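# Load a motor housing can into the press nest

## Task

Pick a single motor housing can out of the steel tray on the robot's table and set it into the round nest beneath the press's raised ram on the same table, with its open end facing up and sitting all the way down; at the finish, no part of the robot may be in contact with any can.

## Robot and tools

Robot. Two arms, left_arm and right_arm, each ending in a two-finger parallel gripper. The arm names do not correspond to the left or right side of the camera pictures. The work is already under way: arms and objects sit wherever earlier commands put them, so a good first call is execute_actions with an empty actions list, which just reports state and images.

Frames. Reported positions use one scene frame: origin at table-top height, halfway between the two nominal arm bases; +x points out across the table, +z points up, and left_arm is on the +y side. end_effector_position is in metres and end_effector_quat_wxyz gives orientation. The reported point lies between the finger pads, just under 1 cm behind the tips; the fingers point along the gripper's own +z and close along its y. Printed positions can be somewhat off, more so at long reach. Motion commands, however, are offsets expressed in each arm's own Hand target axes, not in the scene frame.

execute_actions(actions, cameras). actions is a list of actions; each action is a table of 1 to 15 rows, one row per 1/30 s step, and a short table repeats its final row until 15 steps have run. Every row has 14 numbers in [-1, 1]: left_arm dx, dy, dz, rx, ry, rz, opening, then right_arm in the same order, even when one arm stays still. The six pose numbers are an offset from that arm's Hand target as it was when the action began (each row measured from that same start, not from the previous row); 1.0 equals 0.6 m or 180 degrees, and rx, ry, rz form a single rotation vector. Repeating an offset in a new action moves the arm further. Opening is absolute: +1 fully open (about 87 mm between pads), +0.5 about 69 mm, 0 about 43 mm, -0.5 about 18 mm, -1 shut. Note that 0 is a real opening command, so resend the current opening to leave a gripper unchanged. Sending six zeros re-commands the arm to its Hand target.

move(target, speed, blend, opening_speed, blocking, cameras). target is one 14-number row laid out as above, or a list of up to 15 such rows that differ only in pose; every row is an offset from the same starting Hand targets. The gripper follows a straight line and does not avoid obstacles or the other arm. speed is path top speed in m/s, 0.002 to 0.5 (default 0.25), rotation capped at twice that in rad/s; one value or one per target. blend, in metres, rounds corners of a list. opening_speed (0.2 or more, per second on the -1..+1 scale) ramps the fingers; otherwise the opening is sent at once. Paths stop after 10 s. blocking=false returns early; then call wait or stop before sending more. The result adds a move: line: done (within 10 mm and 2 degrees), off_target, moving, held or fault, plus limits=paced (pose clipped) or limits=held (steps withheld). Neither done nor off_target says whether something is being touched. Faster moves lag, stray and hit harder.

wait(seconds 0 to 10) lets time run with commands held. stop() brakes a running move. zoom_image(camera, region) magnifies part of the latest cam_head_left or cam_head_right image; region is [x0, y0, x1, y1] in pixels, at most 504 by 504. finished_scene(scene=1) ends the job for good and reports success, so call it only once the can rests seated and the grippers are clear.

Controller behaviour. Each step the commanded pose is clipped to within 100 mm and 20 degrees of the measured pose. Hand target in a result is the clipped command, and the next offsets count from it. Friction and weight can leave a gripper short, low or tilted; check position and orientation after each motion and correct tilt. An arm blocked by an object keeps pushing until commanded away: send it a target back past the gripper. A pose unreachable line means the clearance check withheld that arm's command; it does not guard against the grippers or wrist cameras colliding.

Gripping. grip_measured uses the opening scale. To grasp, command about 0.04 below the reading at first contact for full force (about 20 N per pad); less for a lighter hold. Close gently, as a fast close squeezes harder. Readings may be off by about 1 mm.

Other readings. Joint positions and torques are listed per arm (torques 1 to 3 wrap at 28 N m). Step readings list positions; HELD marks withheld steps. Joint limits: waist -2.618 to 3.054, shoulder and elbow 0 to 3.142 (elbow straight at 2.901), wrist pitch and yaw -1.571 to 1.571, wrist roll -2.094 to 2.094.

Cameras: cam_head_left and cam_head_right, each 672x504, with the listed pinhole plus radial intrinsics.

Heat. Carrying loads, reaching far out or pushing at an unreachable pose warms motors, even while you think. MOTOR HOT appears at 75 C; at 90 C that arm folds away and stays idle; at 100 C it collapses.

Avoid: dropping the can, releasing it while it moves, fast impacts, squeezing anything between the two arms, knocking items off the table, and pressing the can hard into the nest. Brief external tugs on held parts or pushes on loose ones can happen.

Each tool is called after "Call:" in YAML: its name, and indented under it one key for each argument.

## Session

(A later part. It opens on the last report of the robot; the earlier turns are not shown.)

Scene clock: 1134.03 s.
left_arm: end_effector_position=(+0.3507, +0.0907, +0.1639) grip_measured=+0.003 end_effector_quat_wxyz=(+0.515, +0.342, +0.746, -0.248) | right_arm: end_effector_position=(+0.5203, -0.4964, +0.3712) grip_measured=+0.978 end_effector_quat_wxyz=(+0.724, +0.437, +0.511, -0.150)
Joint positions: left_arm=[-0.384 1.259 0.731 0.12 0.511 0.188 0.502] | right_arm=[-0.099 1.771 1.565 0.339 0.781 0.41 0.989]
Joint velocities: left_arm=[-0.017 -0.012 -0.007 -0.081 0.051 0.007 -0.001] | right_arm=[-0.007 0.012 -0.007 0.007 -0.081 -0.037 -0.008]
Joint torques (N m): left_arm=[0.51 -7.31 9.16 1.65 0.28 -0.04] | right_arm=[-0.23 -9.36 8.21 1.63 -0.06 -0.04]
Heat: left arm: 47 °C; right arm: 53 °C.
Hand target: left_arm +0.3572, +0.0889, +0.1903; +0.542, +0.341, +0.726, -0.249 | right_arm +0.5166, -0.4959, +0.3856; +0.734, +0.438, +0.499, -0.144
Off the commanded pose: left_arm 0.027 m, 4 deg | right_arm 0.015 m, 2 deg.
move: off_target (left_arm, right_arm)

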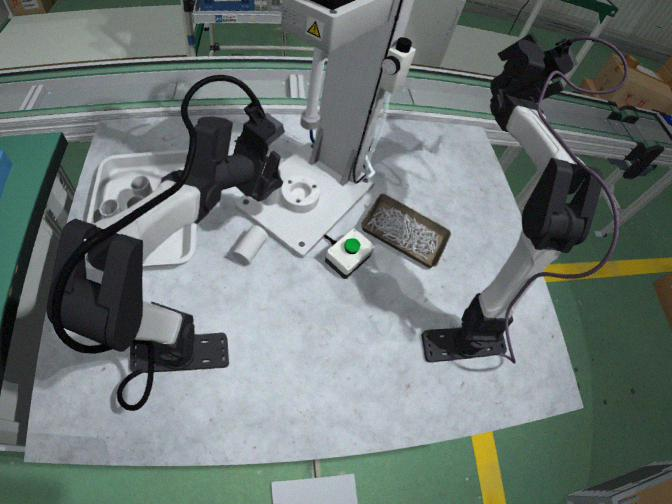

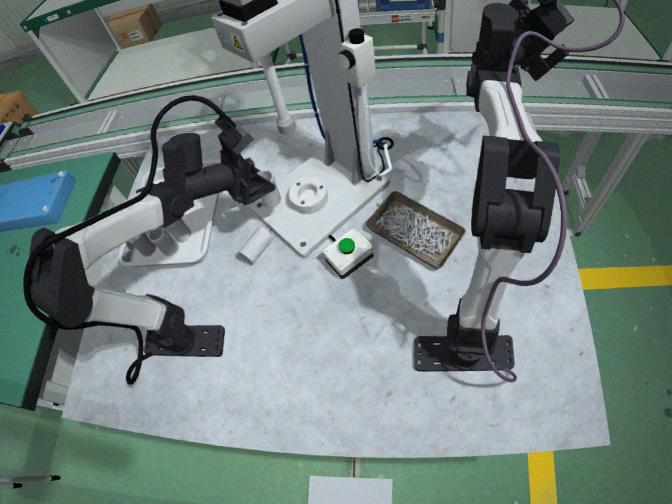

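Call:
move:
  target: [-0.0245,-0.0165,0.151,0,0,0,-0.16,0,0,0,0,0,0,1]
  speed: 0.1

Call:
zoom_image:
  camera: "cam_head_right"
  region: [260, 130, 350, 220]

Call:
zoom_image:
  camera: "cam_head_left"
  region: [260, 130, 350, 220]

Scene clock: 1142.37 s.
left_arm: end_effector_position=(+0.3799, +0.0380, +0.1552) grip_measured=+0.003 end_effector_quat_wxyz=(+0.509, +0.351, +0.741, -0.261) | right_arm: end_effector_position=(+0.5203, -0.4964, +0.3712) grip_measured=+0.978 end_effector_quat_wxyz=(+0.724, +0.437, +0.511, -0.150)
Joint positions: left_arm=[-0.503 1.48 0.86 0.23 0.435 0.14 0.502] | right_arm=[-0.099 1.771 1.565 0.339 0.781 0.41 0.989]
Joint velocities: left_arm=[0.007 0.017 -0.007 0.007 -0.007 -0.022 0.004] | right_arm=[0.002 -0.027 -0.022 -0.007 -0.022 0.022 0.008]
Joint torques (N m): left_arm=[-3.99 -0.13 13.55 2.11 -0.44 -0.29] | right_arm=[-0.21 -9.35 8.21 1.63 -0.06 -0.04]
Heat: left arm: 49 °C; right arm: 53 °C.
Hand target: left_arm +0.4085, +0.0128, +0.1766; +0.542, +0.339, +0.726, -0.252 | right_arm +0.5166, -0.4959, +0.3856; +0.734, +0.438, +0.499, -0.144
Off the commanded pose: left_arm 0.044 m, 4 deg | right_arm 0.015 m, 2 deg.
move: off_target (left_arm, right_arm)

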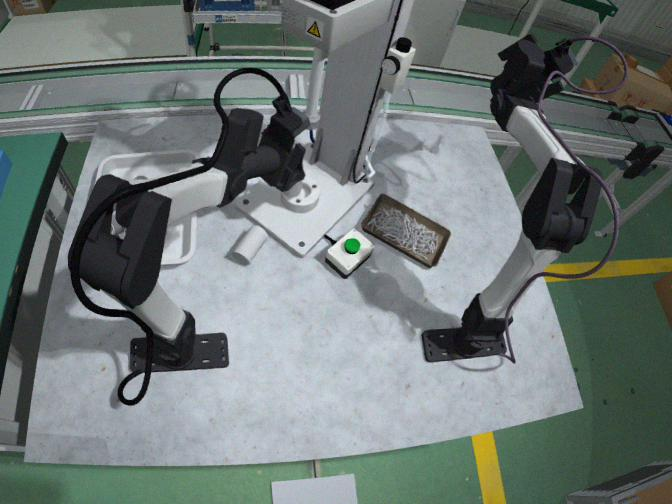

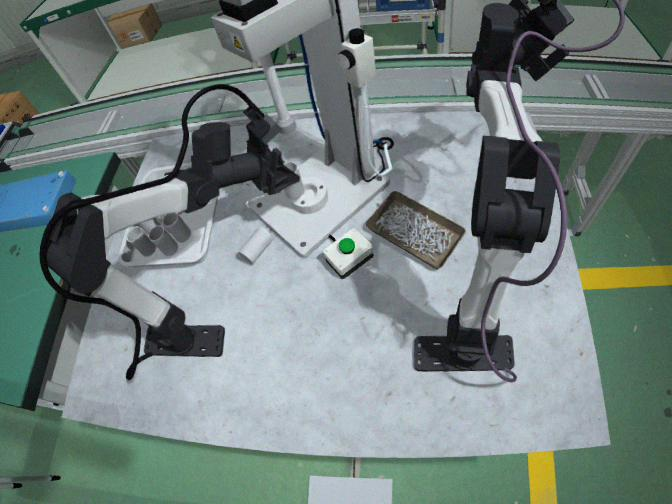

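Scaled by 5.600.

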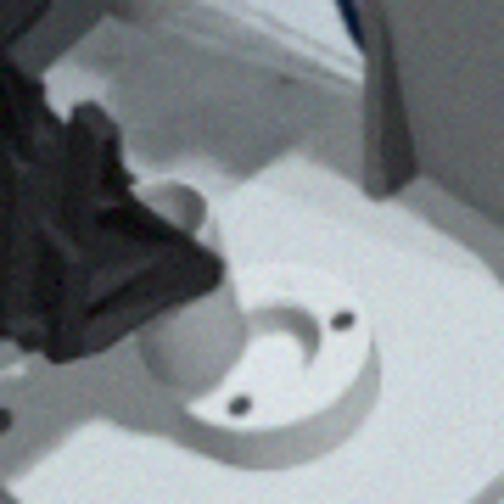

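Scaled by 5.600.

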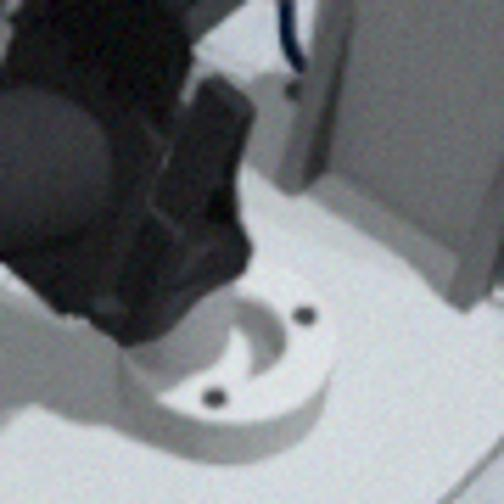

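Call:
execute_actions:
  actions: []

Call:
zoom_image:
  camera: "cam_head_left"
  region: [240, 110, 400, 230]

Call:
zoom_image:
  camera: "cam_head_right"
  region: [240, 110, 400, 230]

Scene clock: 1156.23 s.
left_arm: end_effector_position=(+0.3799, +0.0379, +0.1552) grip_measured=+0.003 end_effector_quat_wxyz=(+0.509, +0.351, +0.741, -0.261) | right_arm: end_effector_position=(+0.5203, -0.4964, +0.3712) grip_measured=+0.978 end_effector_quat_wxyz=(+0.724, +0.437, +0.511, -0.150)
Joint positions: left_arm=[-0.503 1.48 0.86 0.23 0.435 0.14 0.502] | right_arm=[-0.099 1.771 1.565 0.339 0.781 0.41 0.989]
Joint velocities: left_arm=[0.002 0.002 -0.007 -0.081 -0.022 0.007 -0.001] | right_arm=[-0.012 -0.007 0.002 -0.066 0.007 -0.007 -0.018]
Joint torques (N m): left_arm=[-3.86 -0.36 13.53 2.12 -0.45 -0.3] | right_arm=[-0.23 -9.36 8.23 1.63 -0.06 -0.04]
Heat: left arm: 51 °C; right arm: 53 °C.
Hand target: left_arm +0.4085, +0.0128, +0.1767; +0.542, +0.339, +0.726, -0.252 | right_arm +0.5166, -0.4959, +0.3856; +0.734, +0.438, +0.499, -0.144
Tool commands: left_gripper/opening=-0.16 right_gripper/opening=+1.0
Off the commanded pose: left_arm 0.044 m, 4 deg | right_arm 0.015 m, 2 deg.

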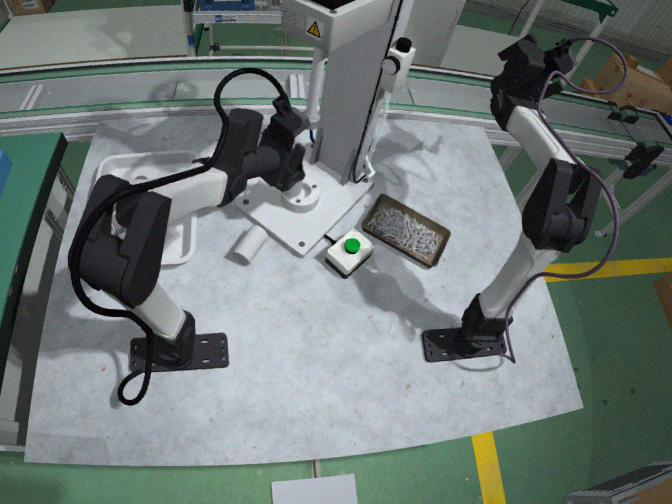

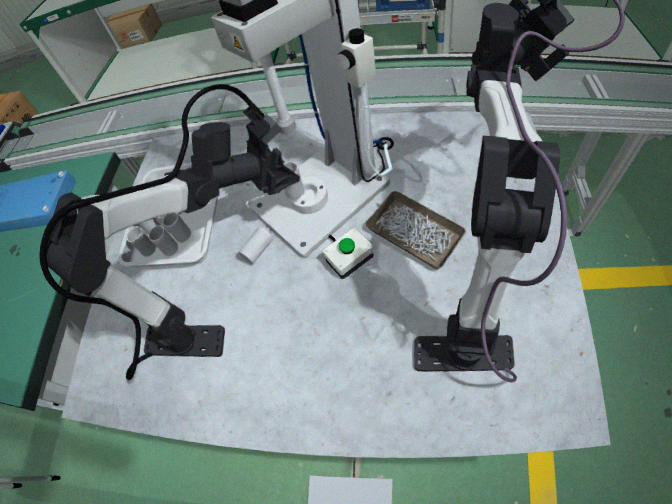

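Scaled by 3.150.

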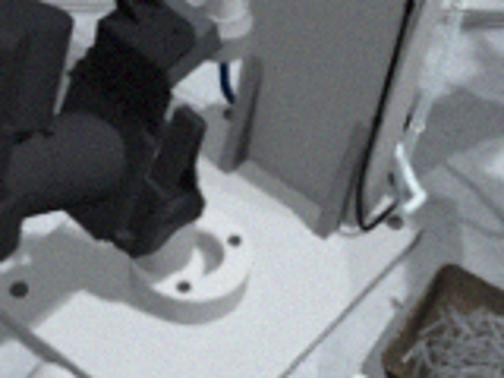

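Scaled by 3.150.

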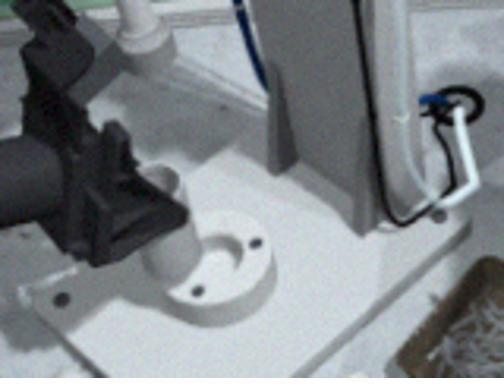

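Call:
move:
  target: [-0.047,-0.0095,-0.106,0,0,0,-0.16,0,0,0,0,0,0,1]
  speed: 0.08

Call:
zoom_image:
  camera: "cam_head_left"
  region: [240, 110, 400, 230]

Call:
zoom_image:
  camera: "cam_head_right"
  region: [240, 110, 400, 230]

Scene clock: 1162.03 s.
left_arm: end_effector_position=(+0.3632, +0.0489, +0.1922) grip_measured=+0.003 end_effector_quat_wxyz=(+0.510, +0.342, +0.748, -0.251) | right_arm: end_effector_position=(+0.5203, -0.4964, +0.3712) grip_measured=+0.978 end_effector_quat_wxyz=(+0.724, +0.437, +0.511, -0.150)
Joint positions: left_arm=[-0.509 1.35 0.912 0.043 0.401 0.133 0.502] | right_arm=[-0.099 1.771 1.565 0.339 0.781 0.41 0.989]
Joint velocities: left_arm=[0.027 -0.007 -0.017 0.022 -0.022 0.022 0.004] | right_arm=[-0.007 0.002 -0.007 -0.051 0.007 -0.037 0.013]
Joint torques (N m): left_arm=[0.85 -8.84 9.55 1.68 0.23 0.04] | right_arm=[-0.23 -9.36 8.21 1.63 -0.06 -0.04]
Heat: left arm: 52 °C; right arm: 53 °C.
Hand target: left_arm +0.3702, +0.0489, +0.2232; +0.542, +0.340, +0.726, -0.251 | right_arm +0.5166, -0.4959, +0.3856; +0.734, +0.438, +0.499, -0.144
Off the commanded pose: left_arm 0.030 m, 4 deg | right_arm 0.015 m, 2 deg.
move: off_target (left_arm, right_arm)

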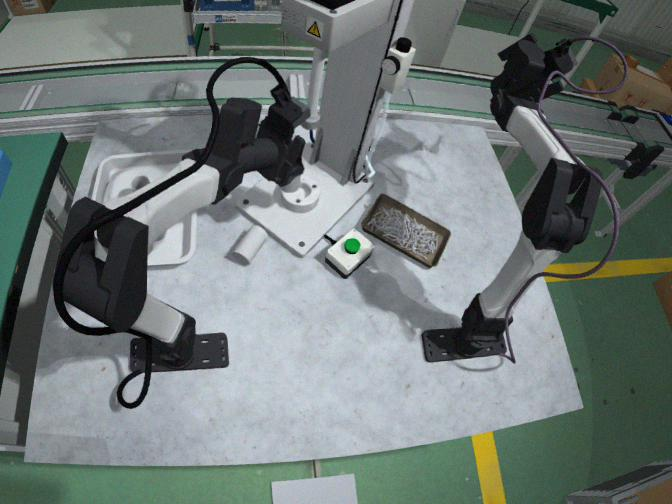

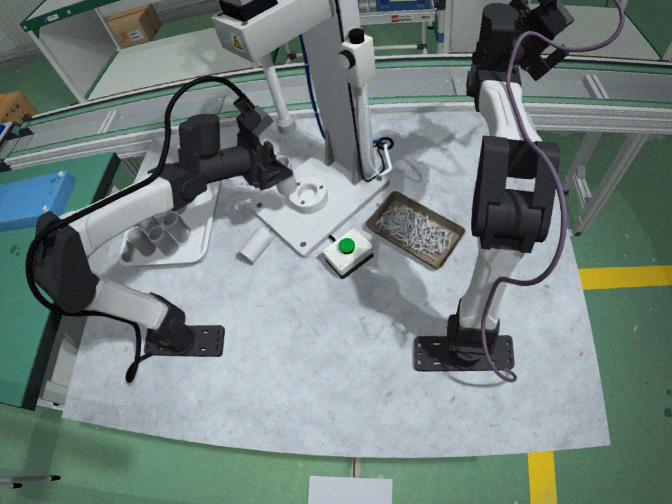

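Scaled by 3.150.

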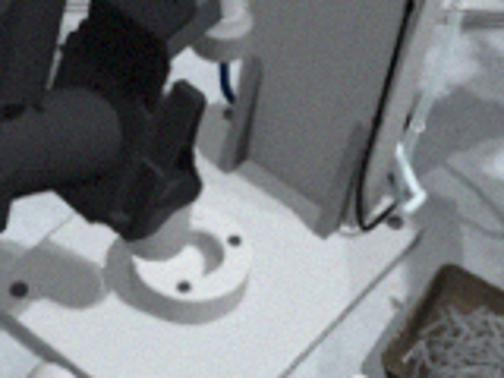

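Scaled by 3.150.

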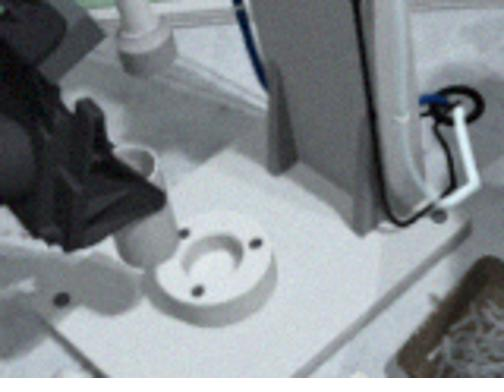

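Call:
move:
  target: [0.017,0.0128,0.089,0,0,0,-0.16,0,0,0,0,0,0,1]
  speed: 0.08

Call:
zoom_image:
  camera: "cam_head_left"
  region: [240, 110, 400, 230]

Call:
zoom_image:
  camera: "cam_head_right"
  region: [240, 110, 400, 230]

Scene clock: 1169.20 s.
left_arm: end_effector_position=(+0.3832, +0.0340, +0.1764) grip_measured=+0.003 end_effector_quat_wxyz=(+0.507, +0.348, +0.745, -0.258) | right_arm: end_effector_position=(+0.5203, -0.4964, +0.3712) grip_measured=+0.978 end_effector_quat_wxyz=(+0.724, +0.437, +0.511, -0.150)
Joint positions: left_arm=[-0.514 1.469 0.947 0.127 0.416 0.133 0.502] | right_arm=[-0.099 1.771 1.565 0.339 0.781 0.41 0.989]
Joint velocities: left_arm=[0.017 -0.002 -0.017 -0.007 -0.022 -0.022 -0.013] | right_arm=[0.002 -0.002 0.012 0.051 0.037 -0.007 -0.018]
Joint torques (N m): left_arm=[-1.96 -2.28 11.38 2.26 -0.22 -0.11] | right_arm=[-0.23 -9.36 8.21 1.63 -0.06 -0.04]
Heat: left arm: 53 °C; right arm: 53 °C.
Hand target: left_arm +0.4072, +0.0174, +0.1969; +0.542, +0.339, +0.726, -0.252 | right_arm +0.5166, -0.4959, +0.3856; +0.734, +0.438, +0.499, -0.144
Off the commanded pose: left_arm 0.037 m, 5 deg | right_arm 0.015 m, 2 deg.
move: off_target (left_arm, right_arm)

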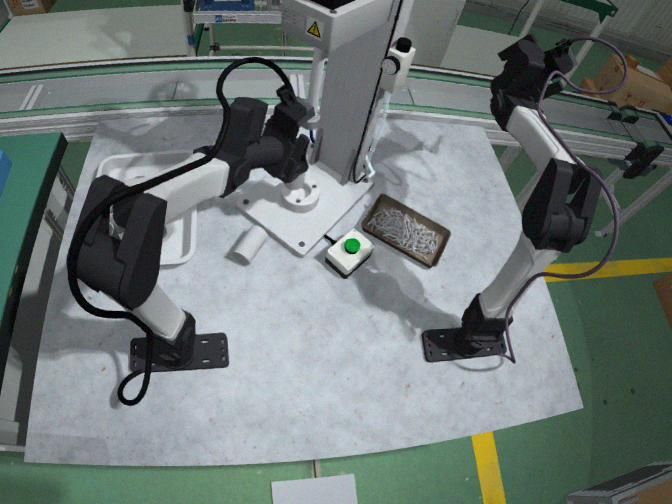

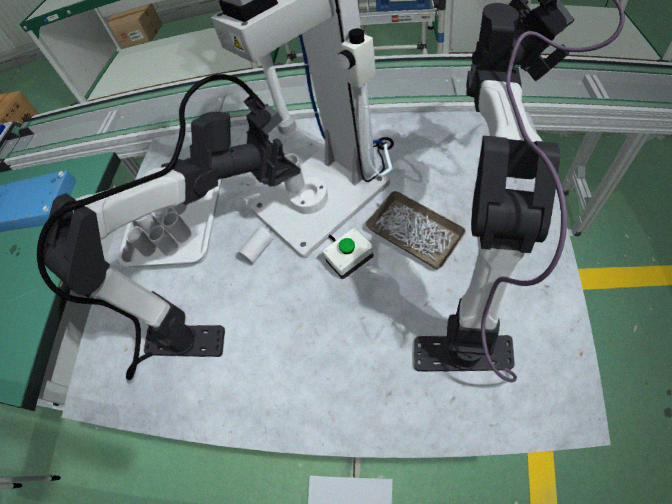

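Scaled by 3.150.

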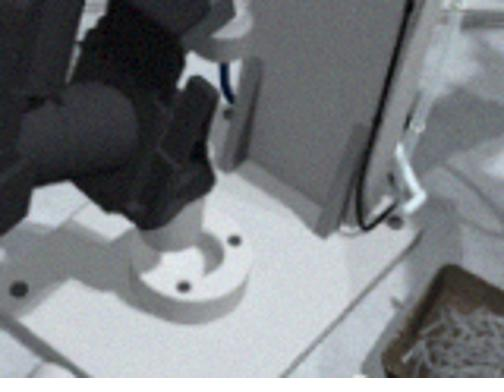

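Scaled by 3.150.

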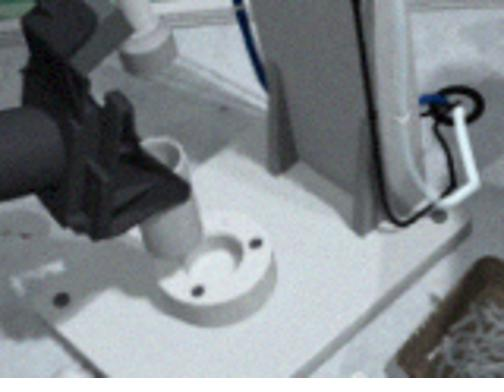

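Call:
move:
  target: [0.0,-0.003,0.033,0,-0.012,0,-0.16,0,0,0,0,0,0,1]
  speed: 0.05

Call:
zoom_image:
  camera: "cam_head_left"
  region: [240, 110, 400, 230]

Call:
zoom_image:
  camera: "cam_head_right"
  region: [240, 110, 400, 230]

Scene clock: 1177.90 s.
left_arm: end_effector_position=(+0.3874, +0.0277, +0.1752) grip_measured=+0.003 end_effector_quat_wxyz=(+0.516, +0.358, +0.728, -0.275) | right_arm: end_effector_position=(+0.5203, -0.4964, +0.3712) grip_measured=+0.978 end_effector_quat_wxyz=(+0.724, +0.437, +0.511, -0.150)
Joint positions: left_arm=[-0.504 1.5 0.936 0.201 0.468 0.138 0.502] | right_arm=[-0.099 1.771 1.565 0.339 0.781 0.41 0.989]
Joint velocities: left_arm=[0.007 0.002 -0.017 -0.051 -0.066 0.022 0.004] | right_arm=[-0.017 -0.002 -0.012 0.037 0.007 -0.007 -0.034]
Joint torques (N m): left_arm=[-4.77 0.09 11.73 2.54 -0.75 -0.48] | right_arm=[-0.23 -9.36 8.21 1.63 -0.06 -0.04]
Heat: left arm: 55 °C; right arm: 53 °C.
Hand target: left_arm +0.4178, +0.0017, +0.1910; +0.556, +0.335, +0.716, -0.258 | right_arm +0.5166, -0.4959, +0.3856; +0.734, +0.438, +0.499, -0.144
Off the commanded pose: left_arm 0.043 m, 6 deg | right_arm 0.015 m, 2 deg.
move: off_target (left_arm, right_arm)

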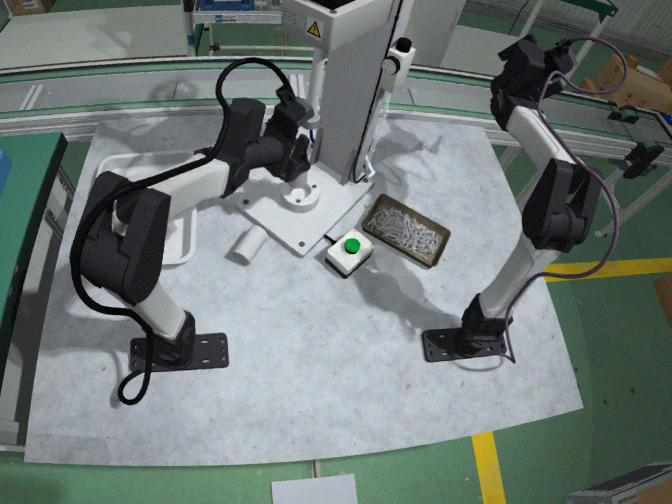

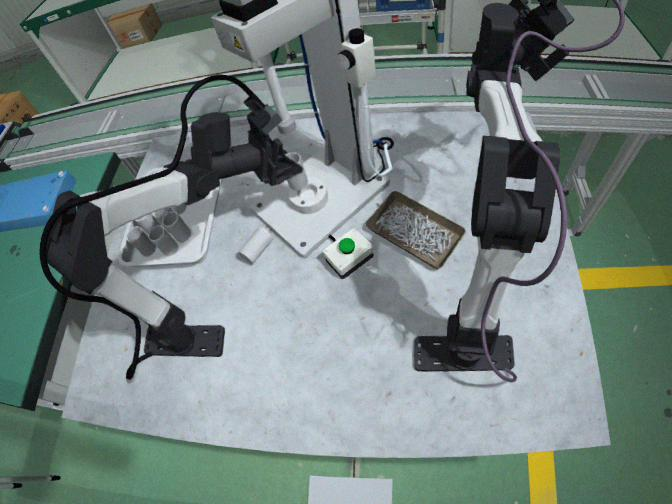

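Scaled by 3.150.

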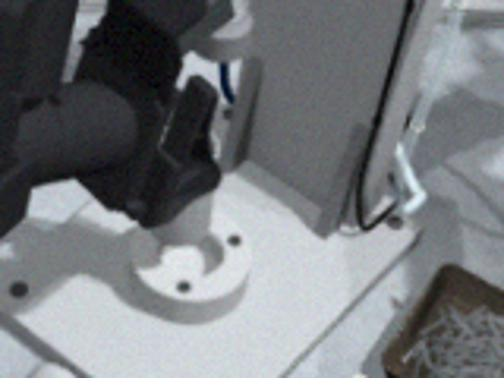

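Scaled by 3.150.

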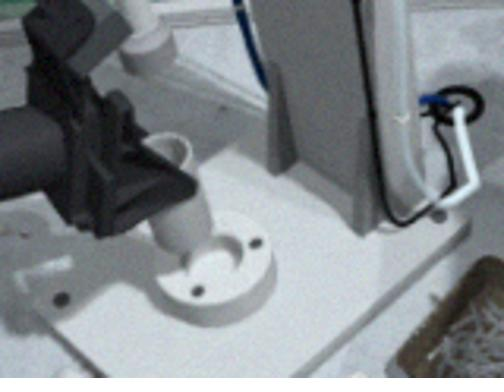

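Call:
move:
  target: [0.009,0.02,-0.162,0,0,0,-0.16,0,0,0,0,0,0,1]
  speed: 0.1

Call:
zoom_image:
  camera: "cam_head_left"
  region: [220, 120, 380, 240]

Call:
zoom_image:
  camera: "cam_head_right"
  region: [220, 120, 380, 240]

Scene clock: 1184.60 s.
left_arm: end_effector_position=(+0.3671, +0.0813, +0.2009) grip_measured=+0.003 end_effector_quat_wxyz=(+0.541, +0.331, +0.730, -0.256) | right_arm: end_effector_position=(+0.5203, -0.4964, +0.3712) grip_measured=+0.978 end_effector_quat_wxyz=(+0.724, +0.437, +0.511, -0.150)
Joint positions: left_arm=[-0.392 1.279 0.832 0.117 0.503 0.148 0.502] | right_arm=[-0.099 1.771 1.565 0.339 0.781 0.41 0.989]
Joint velocities: left_arm=[-0.012 -0.002 -0.007 -0.11 0.051 0.007 -0.013] | right_arm=[-0.007 -0.007 0.022 0.051 0.037 -0.007 -0.003]
Joint torques (N m): left_arm=[0.62 -7.77 6.24 1.68 0.33 0.16] | right_arm=[-0.21 -9.36 8.21 1.63 -0.06 -0.04]
Heat: left arm: 56 °C; right arm: 53 °C.
Hand target: left_arm +0.3653, +0.0824, +0.2120; +0.556, +0.337, +0.716, -0.256 | right_arm +0.5166, -0.4959, +0.3856; +0.734, +0.438, +0.499, -0.144
Off the commanded pose: left_arm 0.009 m, 2 deg | right_arm 0.015 m, 2 deg.
move: off_target (right_arm)

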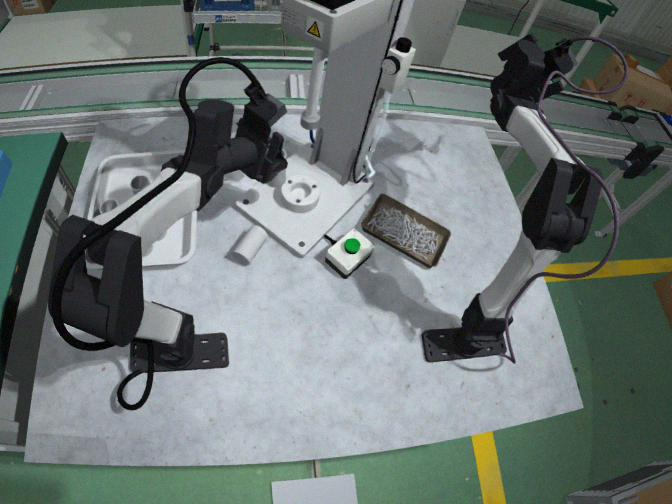

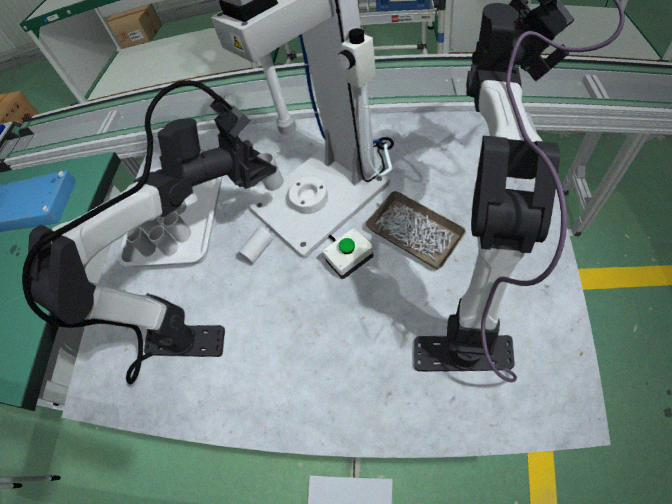

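Scaled by 3.150.

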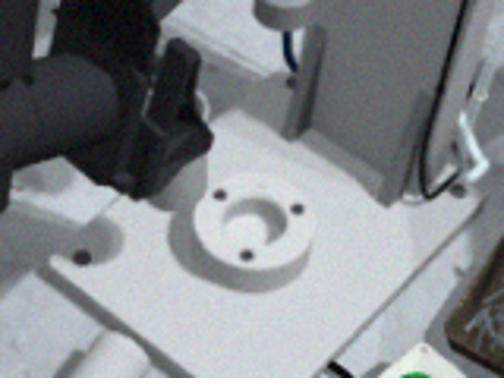

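Scaled by 3.150.

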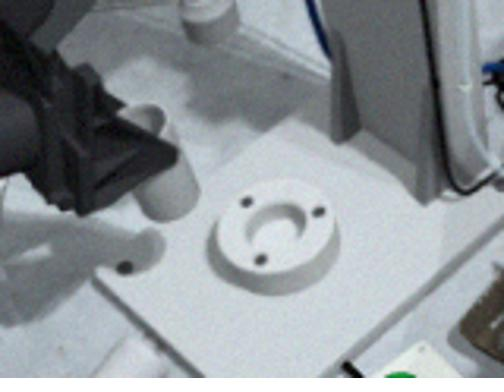

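Call:
move:
  target: [0.191,0.0,0.041,0,0,0,-0.16,0,0,0,0,0,0,1]
  speed: 0.06

Call:
zoom_image:
  camera: "cam_head_left"
  region: [220, 120, 380, 240]

Call:
zoom_image:
  camera: "cam_head_right"
  region: [220, 120, 380, 240]

Scene clock: 1190.70 s.
left_arm: end_effector_position=(+0.3627, +0.0847, +0.1032) grip_measured=+0.003 end_effector_quat_wxyz=(+0.562, +0.338, +0.709, -0.258) | right_arm: end_effector_position=(+0.5203, -0.4964, +0.3712) grip_measured=+0.978 end_effector_quat_wxyz=(+0.724, +0.437, +0.511, -0.150)
Joint positions: left_arm=[-0.376 1.478 0.492 0.71 0.535 0.157 0.502] | right_arm=[-0.099 1.771 1.565 0.339 0.781 0.41 0.989]
Joint velocities: left_arm=[-0.007 0.012 0.007 -0.007 -0.022 0.051 -0.004] | right_arm=[-0.017 0.012 0.002 -0.066 -0.037 -0.051 0.008]
Joint torques (N m): left_arm=[0.64 -4.11 4.31 1.6 0.2 0.11] | right_arm=[-0.21 -9.36 8.21 1.63 -0.06 -0.04]
Heat: left arm: 55 °C; right arm: 53 °C.
Hand target: left_arm +0.3620, +0.0885, +0.0942; +0.556, +0.337, +0.716, -0.255 | right_arm +0.5166, -0.4959, +0.3856; +0.734, +0.438, +0.499, -0.144
Off the commanded pose: left_arm 0.009 m, 1 deg | right_arm 0.015 m, 2 deg.
move: off_target (right_arm)

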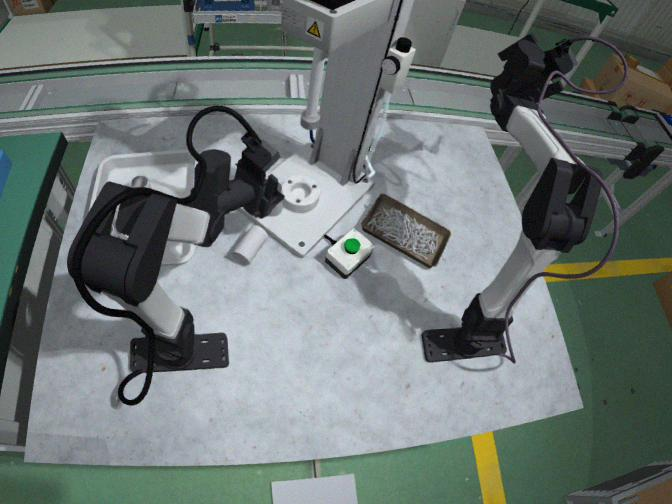

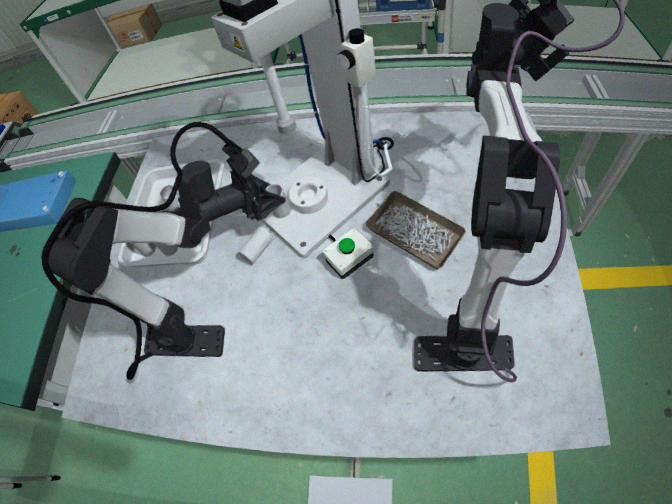

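Scaled by 3.150.

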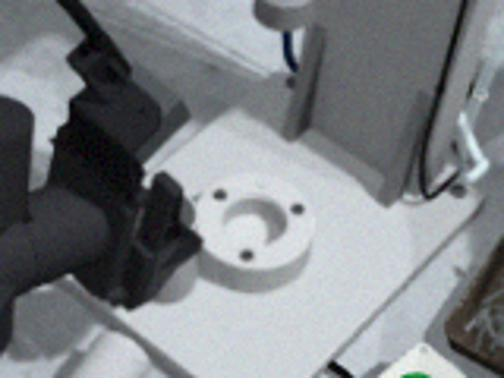

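Scaled by 3.150.

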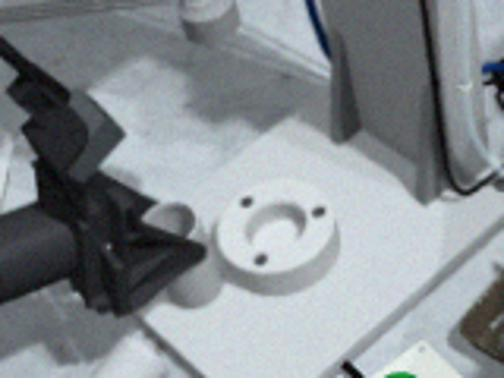

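Call:
move:
  target: [0,0,0,0,0,0,0.3,0,0,0,0,0,0,1]
  opening_speed: 0.25

Call:
zoom_image:
  camera: "cam_head_right"
  region: [220, 120, 380, 240]

Scene clock: 1196.17 s.
left_arm: end_effector_position=(+0.3627, +0.0847, +0.1017) grip_measured=+0.300 end_effector_quat_wxyz=(+0.561, +0.338, +0.711, -0.258) | right_arm: end_effector_position=(+0.5203, -0.4964, +0.3712) grip_measured=+0.978 end_effector_quat_wxyz=(+0.724, +0.437, +0.511, -0.150)
Joint positions: left_arm=[-0.376 1.483 0.492 0.711 0.535 0.157 0.65] | right_arm=[-0.099 1.771 1.565 0.339 0.781 0.41 0.989]
Joint velocities: left_arm=[0.007 0.002 0.007 -0.022 0.022 -0.11 -0.001] | right_arm=[-0.022 -0.007 -0.002 0.022 0.007 -0.051 0.008]
Joint torques (N m): left_arm=[0.7 -4.59 4.21 1.63 0.21 0.11] | right_arm=[-0.23 -9.35 8.21 1.63 -0.06 -0.04]
Heat: left arm: 54 °C; right arm: 53 °C.
Hand target: left_arm +0.3621, +0.0884, +0.0943; +0.556, +0.337, +0.716, -0.255 | right_arm +0.5166, -0.4959, +0.3856; +0.734, +0.438, +0.499, -0.144
Off the commanded pose: left_arm 0.008 m, 1 deg | right_arm 0.015 m, 2 deg.
move: off_target (right_arm)

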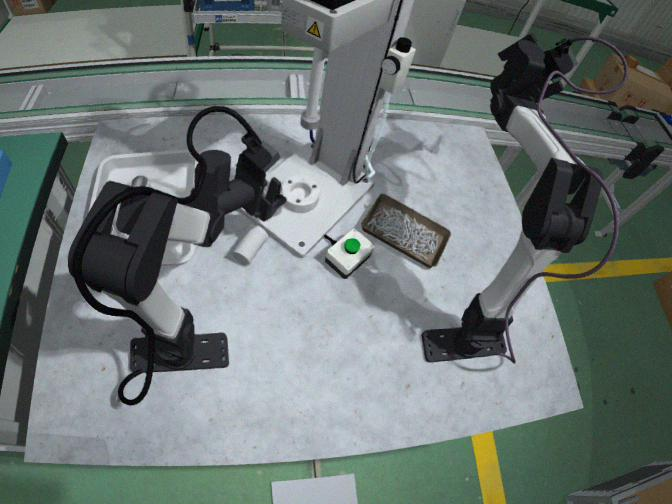

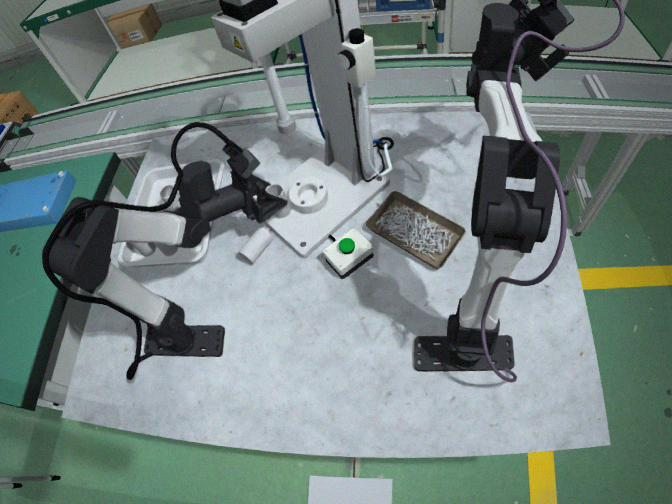

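Scaled by 3.150.

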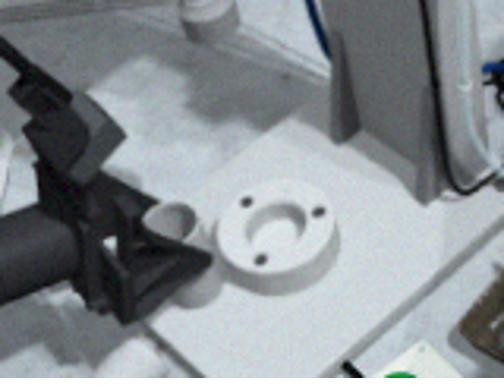

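Call:
move:
  target: [0,0,0,0,-0.07,0,0.3,0,0,0,0,0,0,1]
  speed: 0.08

Call:
zoom_image:
  camera: "cam_head_right"
  region: [220, 120, 380, 240]

Scene clock: 1201.03 s.
left_arm: end_effector_position=(+0.3627, +0.0877, +0.0963) grip_measured=+0.300 end_effector_quat_wxyz=(+0.633, +0.311, +0.649, -0.285) | right_arm: end_effector_position=(+0.5203, -0.4964, +0.3712) grip_measured=+0.978 end_effector_quat_wxyz=(+0.724, +0.437, +0.511, -0.150)
Joint positions: left_arm=[-0.34 1.71 0.345 1.322 0.584 0.048 0.65] | right_arm=[-0.099 1.771 1.565 0.339 0.781 0.41 0.989]
Joint velocities: left_arm=[-0.017 0.002 0.002 0.007 -0.007 -0.037 0.004] | right_arm=[0.002 -0.002 0.002 0.037 -0.066 0.007 -0.003]
Joint torques (N m): left_arm=[0.7 -4.9 2.96 1.71 0.25 -0.05] | right_arm=[-0.23 -9.35 8.23 1.63 -0.06 -0.04]
Heat: left arm: 52 °C; right arm: 53 °C.
Hand target: left_arm +0.3612, +0.0891, +0.0933; +0.630, +0.309, +0.651, -0.290 | right_arm +0.5166, -0.4959, +0.3856; +0.734, +0.438, +0.499, -0.144
Off the commanded pose: left_arm 0.002 m, 1 deg | right_arm 0.015 m, 2 deg.
move: off_target (right_arm)

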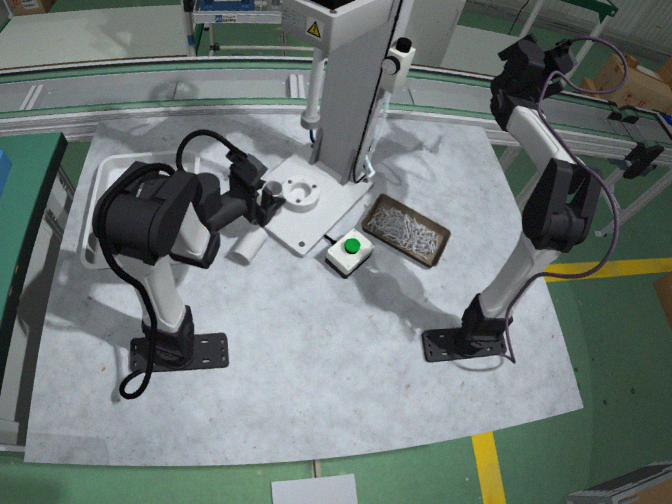

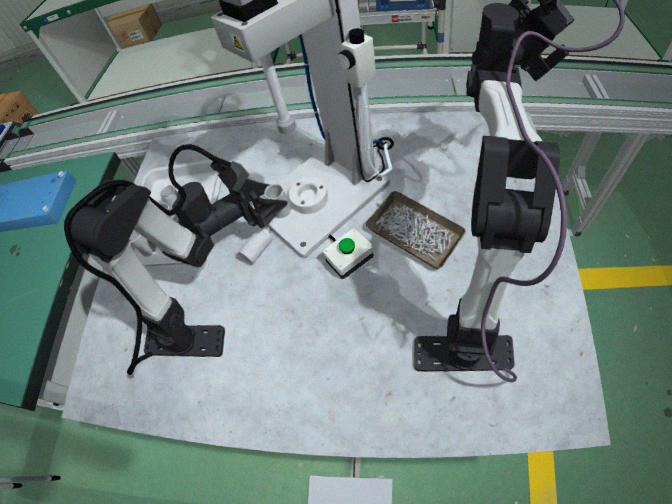

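Scaled by 3.150.

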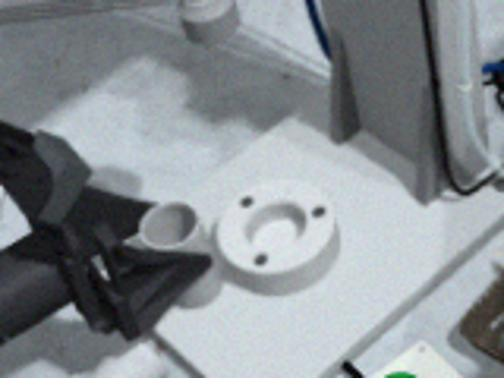

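Call:
move:
  target: [0,0,0,0,0,0,-0.16,0,0,0,0,0,0,1]
  opening_speed: 0.4

Call:
zoom_image:
  camera: "cam_head_right"
  region: [220, 120, 380, 240]

Scene clock: 1205.37 s.
left_arm: end_effector_position=(+0.3621, +0.0871, +0.0966) grip_measured=+0.005 end_effector_quat_wxyz=(+0.632, +0.312, +0.648, -0.287) | right_arm: end_effector_position=(+0.5203, -0.4964, +0.3712) grip_measured=+0.978 end_effector_quat_wxyz=(+0.724, +0.437, +0.511, -0.150)
Joint positions: left_arm=[-0.34 1.71 0.345 1.323 0.588 0.046 0.502] | right_arm=[-0.099 1.771 1.565 0.339 0.781 0.41 0.989]
Joint velocities: left_arm=[-0.012 0.002 0.012 -0.066 -0.051 -0.037 -0.009] | right_arm=[-0.017 -0.002 -0.007 -0.037 0.037 -0.007 0.003]
Joint torques (N m): left_arm=[0.65 -4.75 2.86 1.7 0.17 -0.03] | right_arm=[-0.23 -9.35 8.21 1.63 -0.06 -0.04]
Heat: left arm: 51 °C; right arm: 53 °C.
Hand target: left_arm +0.3612, +0.0891, +0.0934; +0.631, +0.309, +0.650, -0.290 | right_arm +0.5166, -0.4959, +0.3856; +0.734, +0.438, +0.499, -0.144
Off the commanded pose: left_arm 0.004 m, 1 deg | right_arm 0.015 m, 2 deg.
move: off_target (right_arm)

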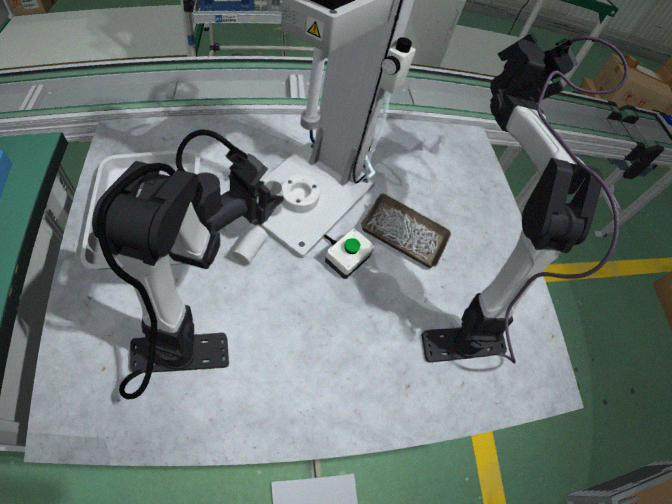

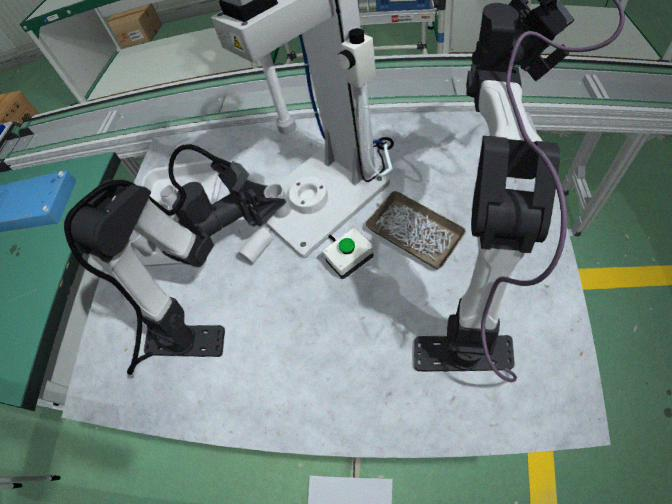

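Scaled by 3.150.

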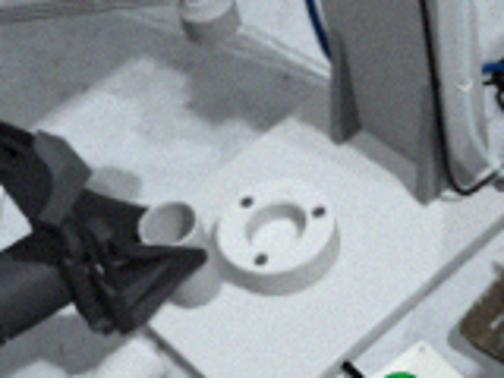

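Call:
move:
  target: [-0.16,0.002,-0.006,0,0,0,-0.16,0,0,0,0,0,0,1]
  speed: 0.08

Call:
zoom_image:
  camera: "cam_head_left"
  region: [220, 120, 380, 240]

Call:
zoom_image:
  camera: "cam_head_right"
  region: [220, 120, 380, 240]

Scene clock: 1211.93 s.
left_arm: end_effector_position=(+0.3555, +0.0889, +0.1645) grip_measured=+0.005 end_effector_quat_wxyz=(+0.605, +0.308, +0.674, -0.293) | right_arm: end_effector_position=(+0.5203, -0.4964, +0.3712) grip_measured=+0.978 end_effector_quat_wxyz=(+0.724, +0.437, +0.511, -0.150)
Joint positions: left_arm=[-0.34 1.308 0.494 0.697 0.589 0.043 0.502] | right_arm=[-0.099 1.771 1.565 0.339 0.781 0.41 0.989]
Joint velocities: left_arm=[0.002 -0.002 -0.022 0.007 0.022 -0.022 -0.001] | right_arm=[-0.012 -0.022 0.007 -0.007 -0.022 -0.051 -0.008]
Joint torques (N m): left_arm=[0.53 -7.17 8.4 1.72 0.16 -0.01] | right_arm=[-0.23 -9.36 8.21 1.63 -0.06 -0.04]
Heat: left arm: 50 °C; right arm: 53 °C.
Hand target: left_arm +0.3619, +0.0881, +0.1909; +0.630, +0.309, +0.650, -0.290 | right_arm +0.5166, -0.4959, +0.3856; +0.734, +0.438, +0.499, -0.144
Off the commanded pose: left_arm 0.026 m, 4 deg | right_arm 0.015 m, 2 deg.
move: off_target (left_arm, right_arm)

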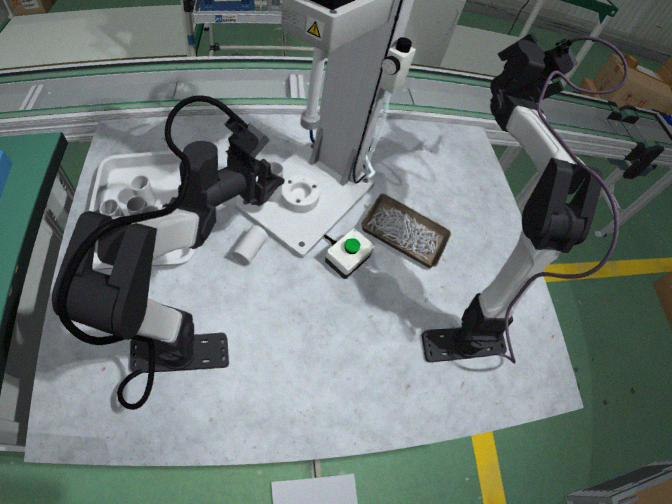

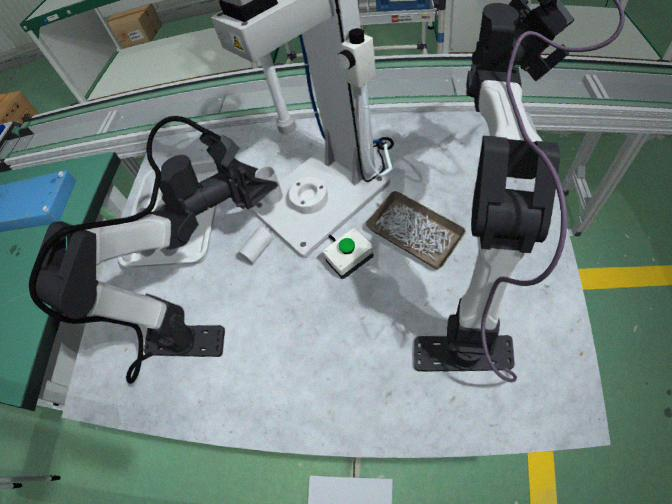

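Scaled by 3.150.

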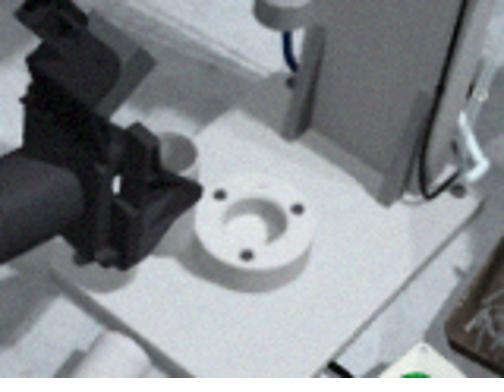

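Scaled by 3.150.

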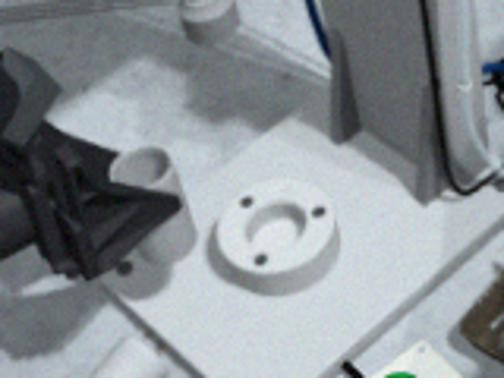

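Call:
move:
  target: [-0.0075,-0.023,0.152,0,-0.02,0,-0.16,0,0,0,0,0,0,1]
  speed: 0.08

Call:
zoom_image:
  camera: "cam_head_left"
  region: [220, 120, 380, 240]

Call:
zoom_image:
  camera: "cam_head_right"
  region: [220, 120, 380, 240]

Scene clock: 1217.63 s.
left_arm: end_effector_position=(+0.4010, +0.0159, +0.1683) grip_measured=+0.005 end_effector_quat_wxyz=(+0.626, +0.302, +0.653, -0.300) | right_arm: end_effector_position=(+0.5203, -0.4964, +0.3712) grip_measured=+0.978 end_effector_quat_wxyz=(+0.724, +0.437, +0.511, -0.150)
Joint positions: left_arm=[-0.524 1.619 0.702 0.878 0.409 0.002 0.502] | right_arm=[-0.099 1.771 1.565 0.339 0.781 0.41 0.989]
Joint velocities: left_arm=[-0.002 -0.002 0.012 -0.022 -0.066 0.007 -0.006] | right_arm=[-0.012 0.007 -0.007 0.037 -0.081 0.007 0.003]
Joint torques (N m): left_arm=[-0.43 -6.58 8.49 2.07 0.02 -0.07] | right_arm=[-0.23 -9.35 8.21 1.63 -0.06 -0.04]
Heat: left arm: 51 °C; right arm: 53 °C.
Hand target: left_arm +0.4103, +0.0094, +0.1905; +0.651, +0.297, +0.630, -0.303 | right_arm +0.5166, -0.4959, +0.3856; +0.734, +0.438, +0.499, -0.144
Off the commanded pose: left_arm 0.026 m, 4 deg | right_arm 0.015 m, 2 deg.
move: off_target (left_arm, right_arm)

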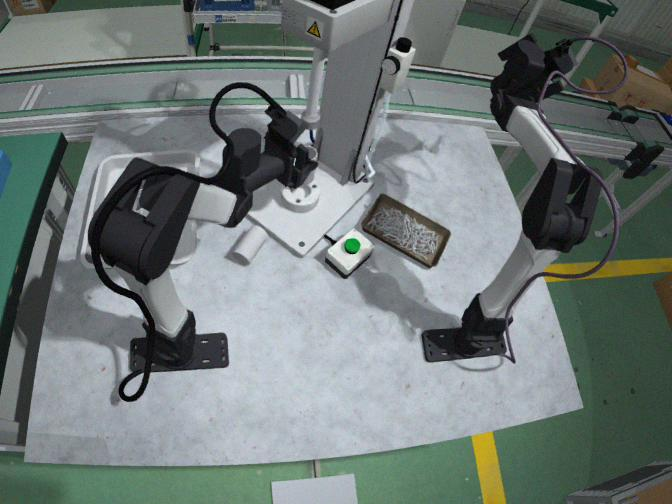

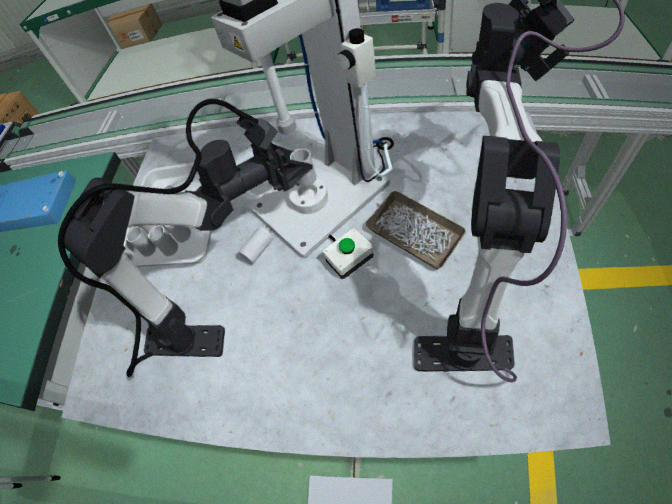

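Scaled by 3.150.

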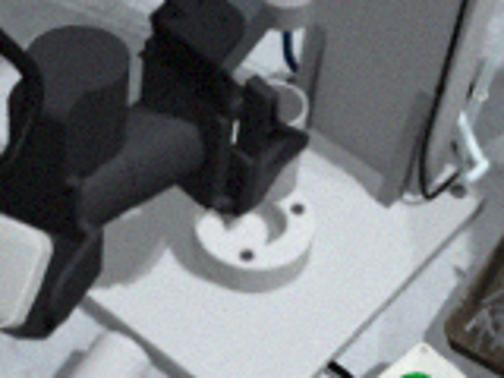

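Scaled by 3.150.

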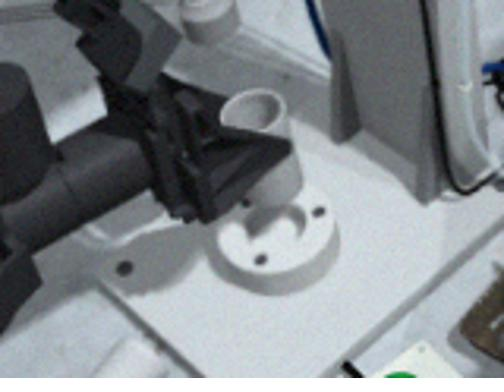

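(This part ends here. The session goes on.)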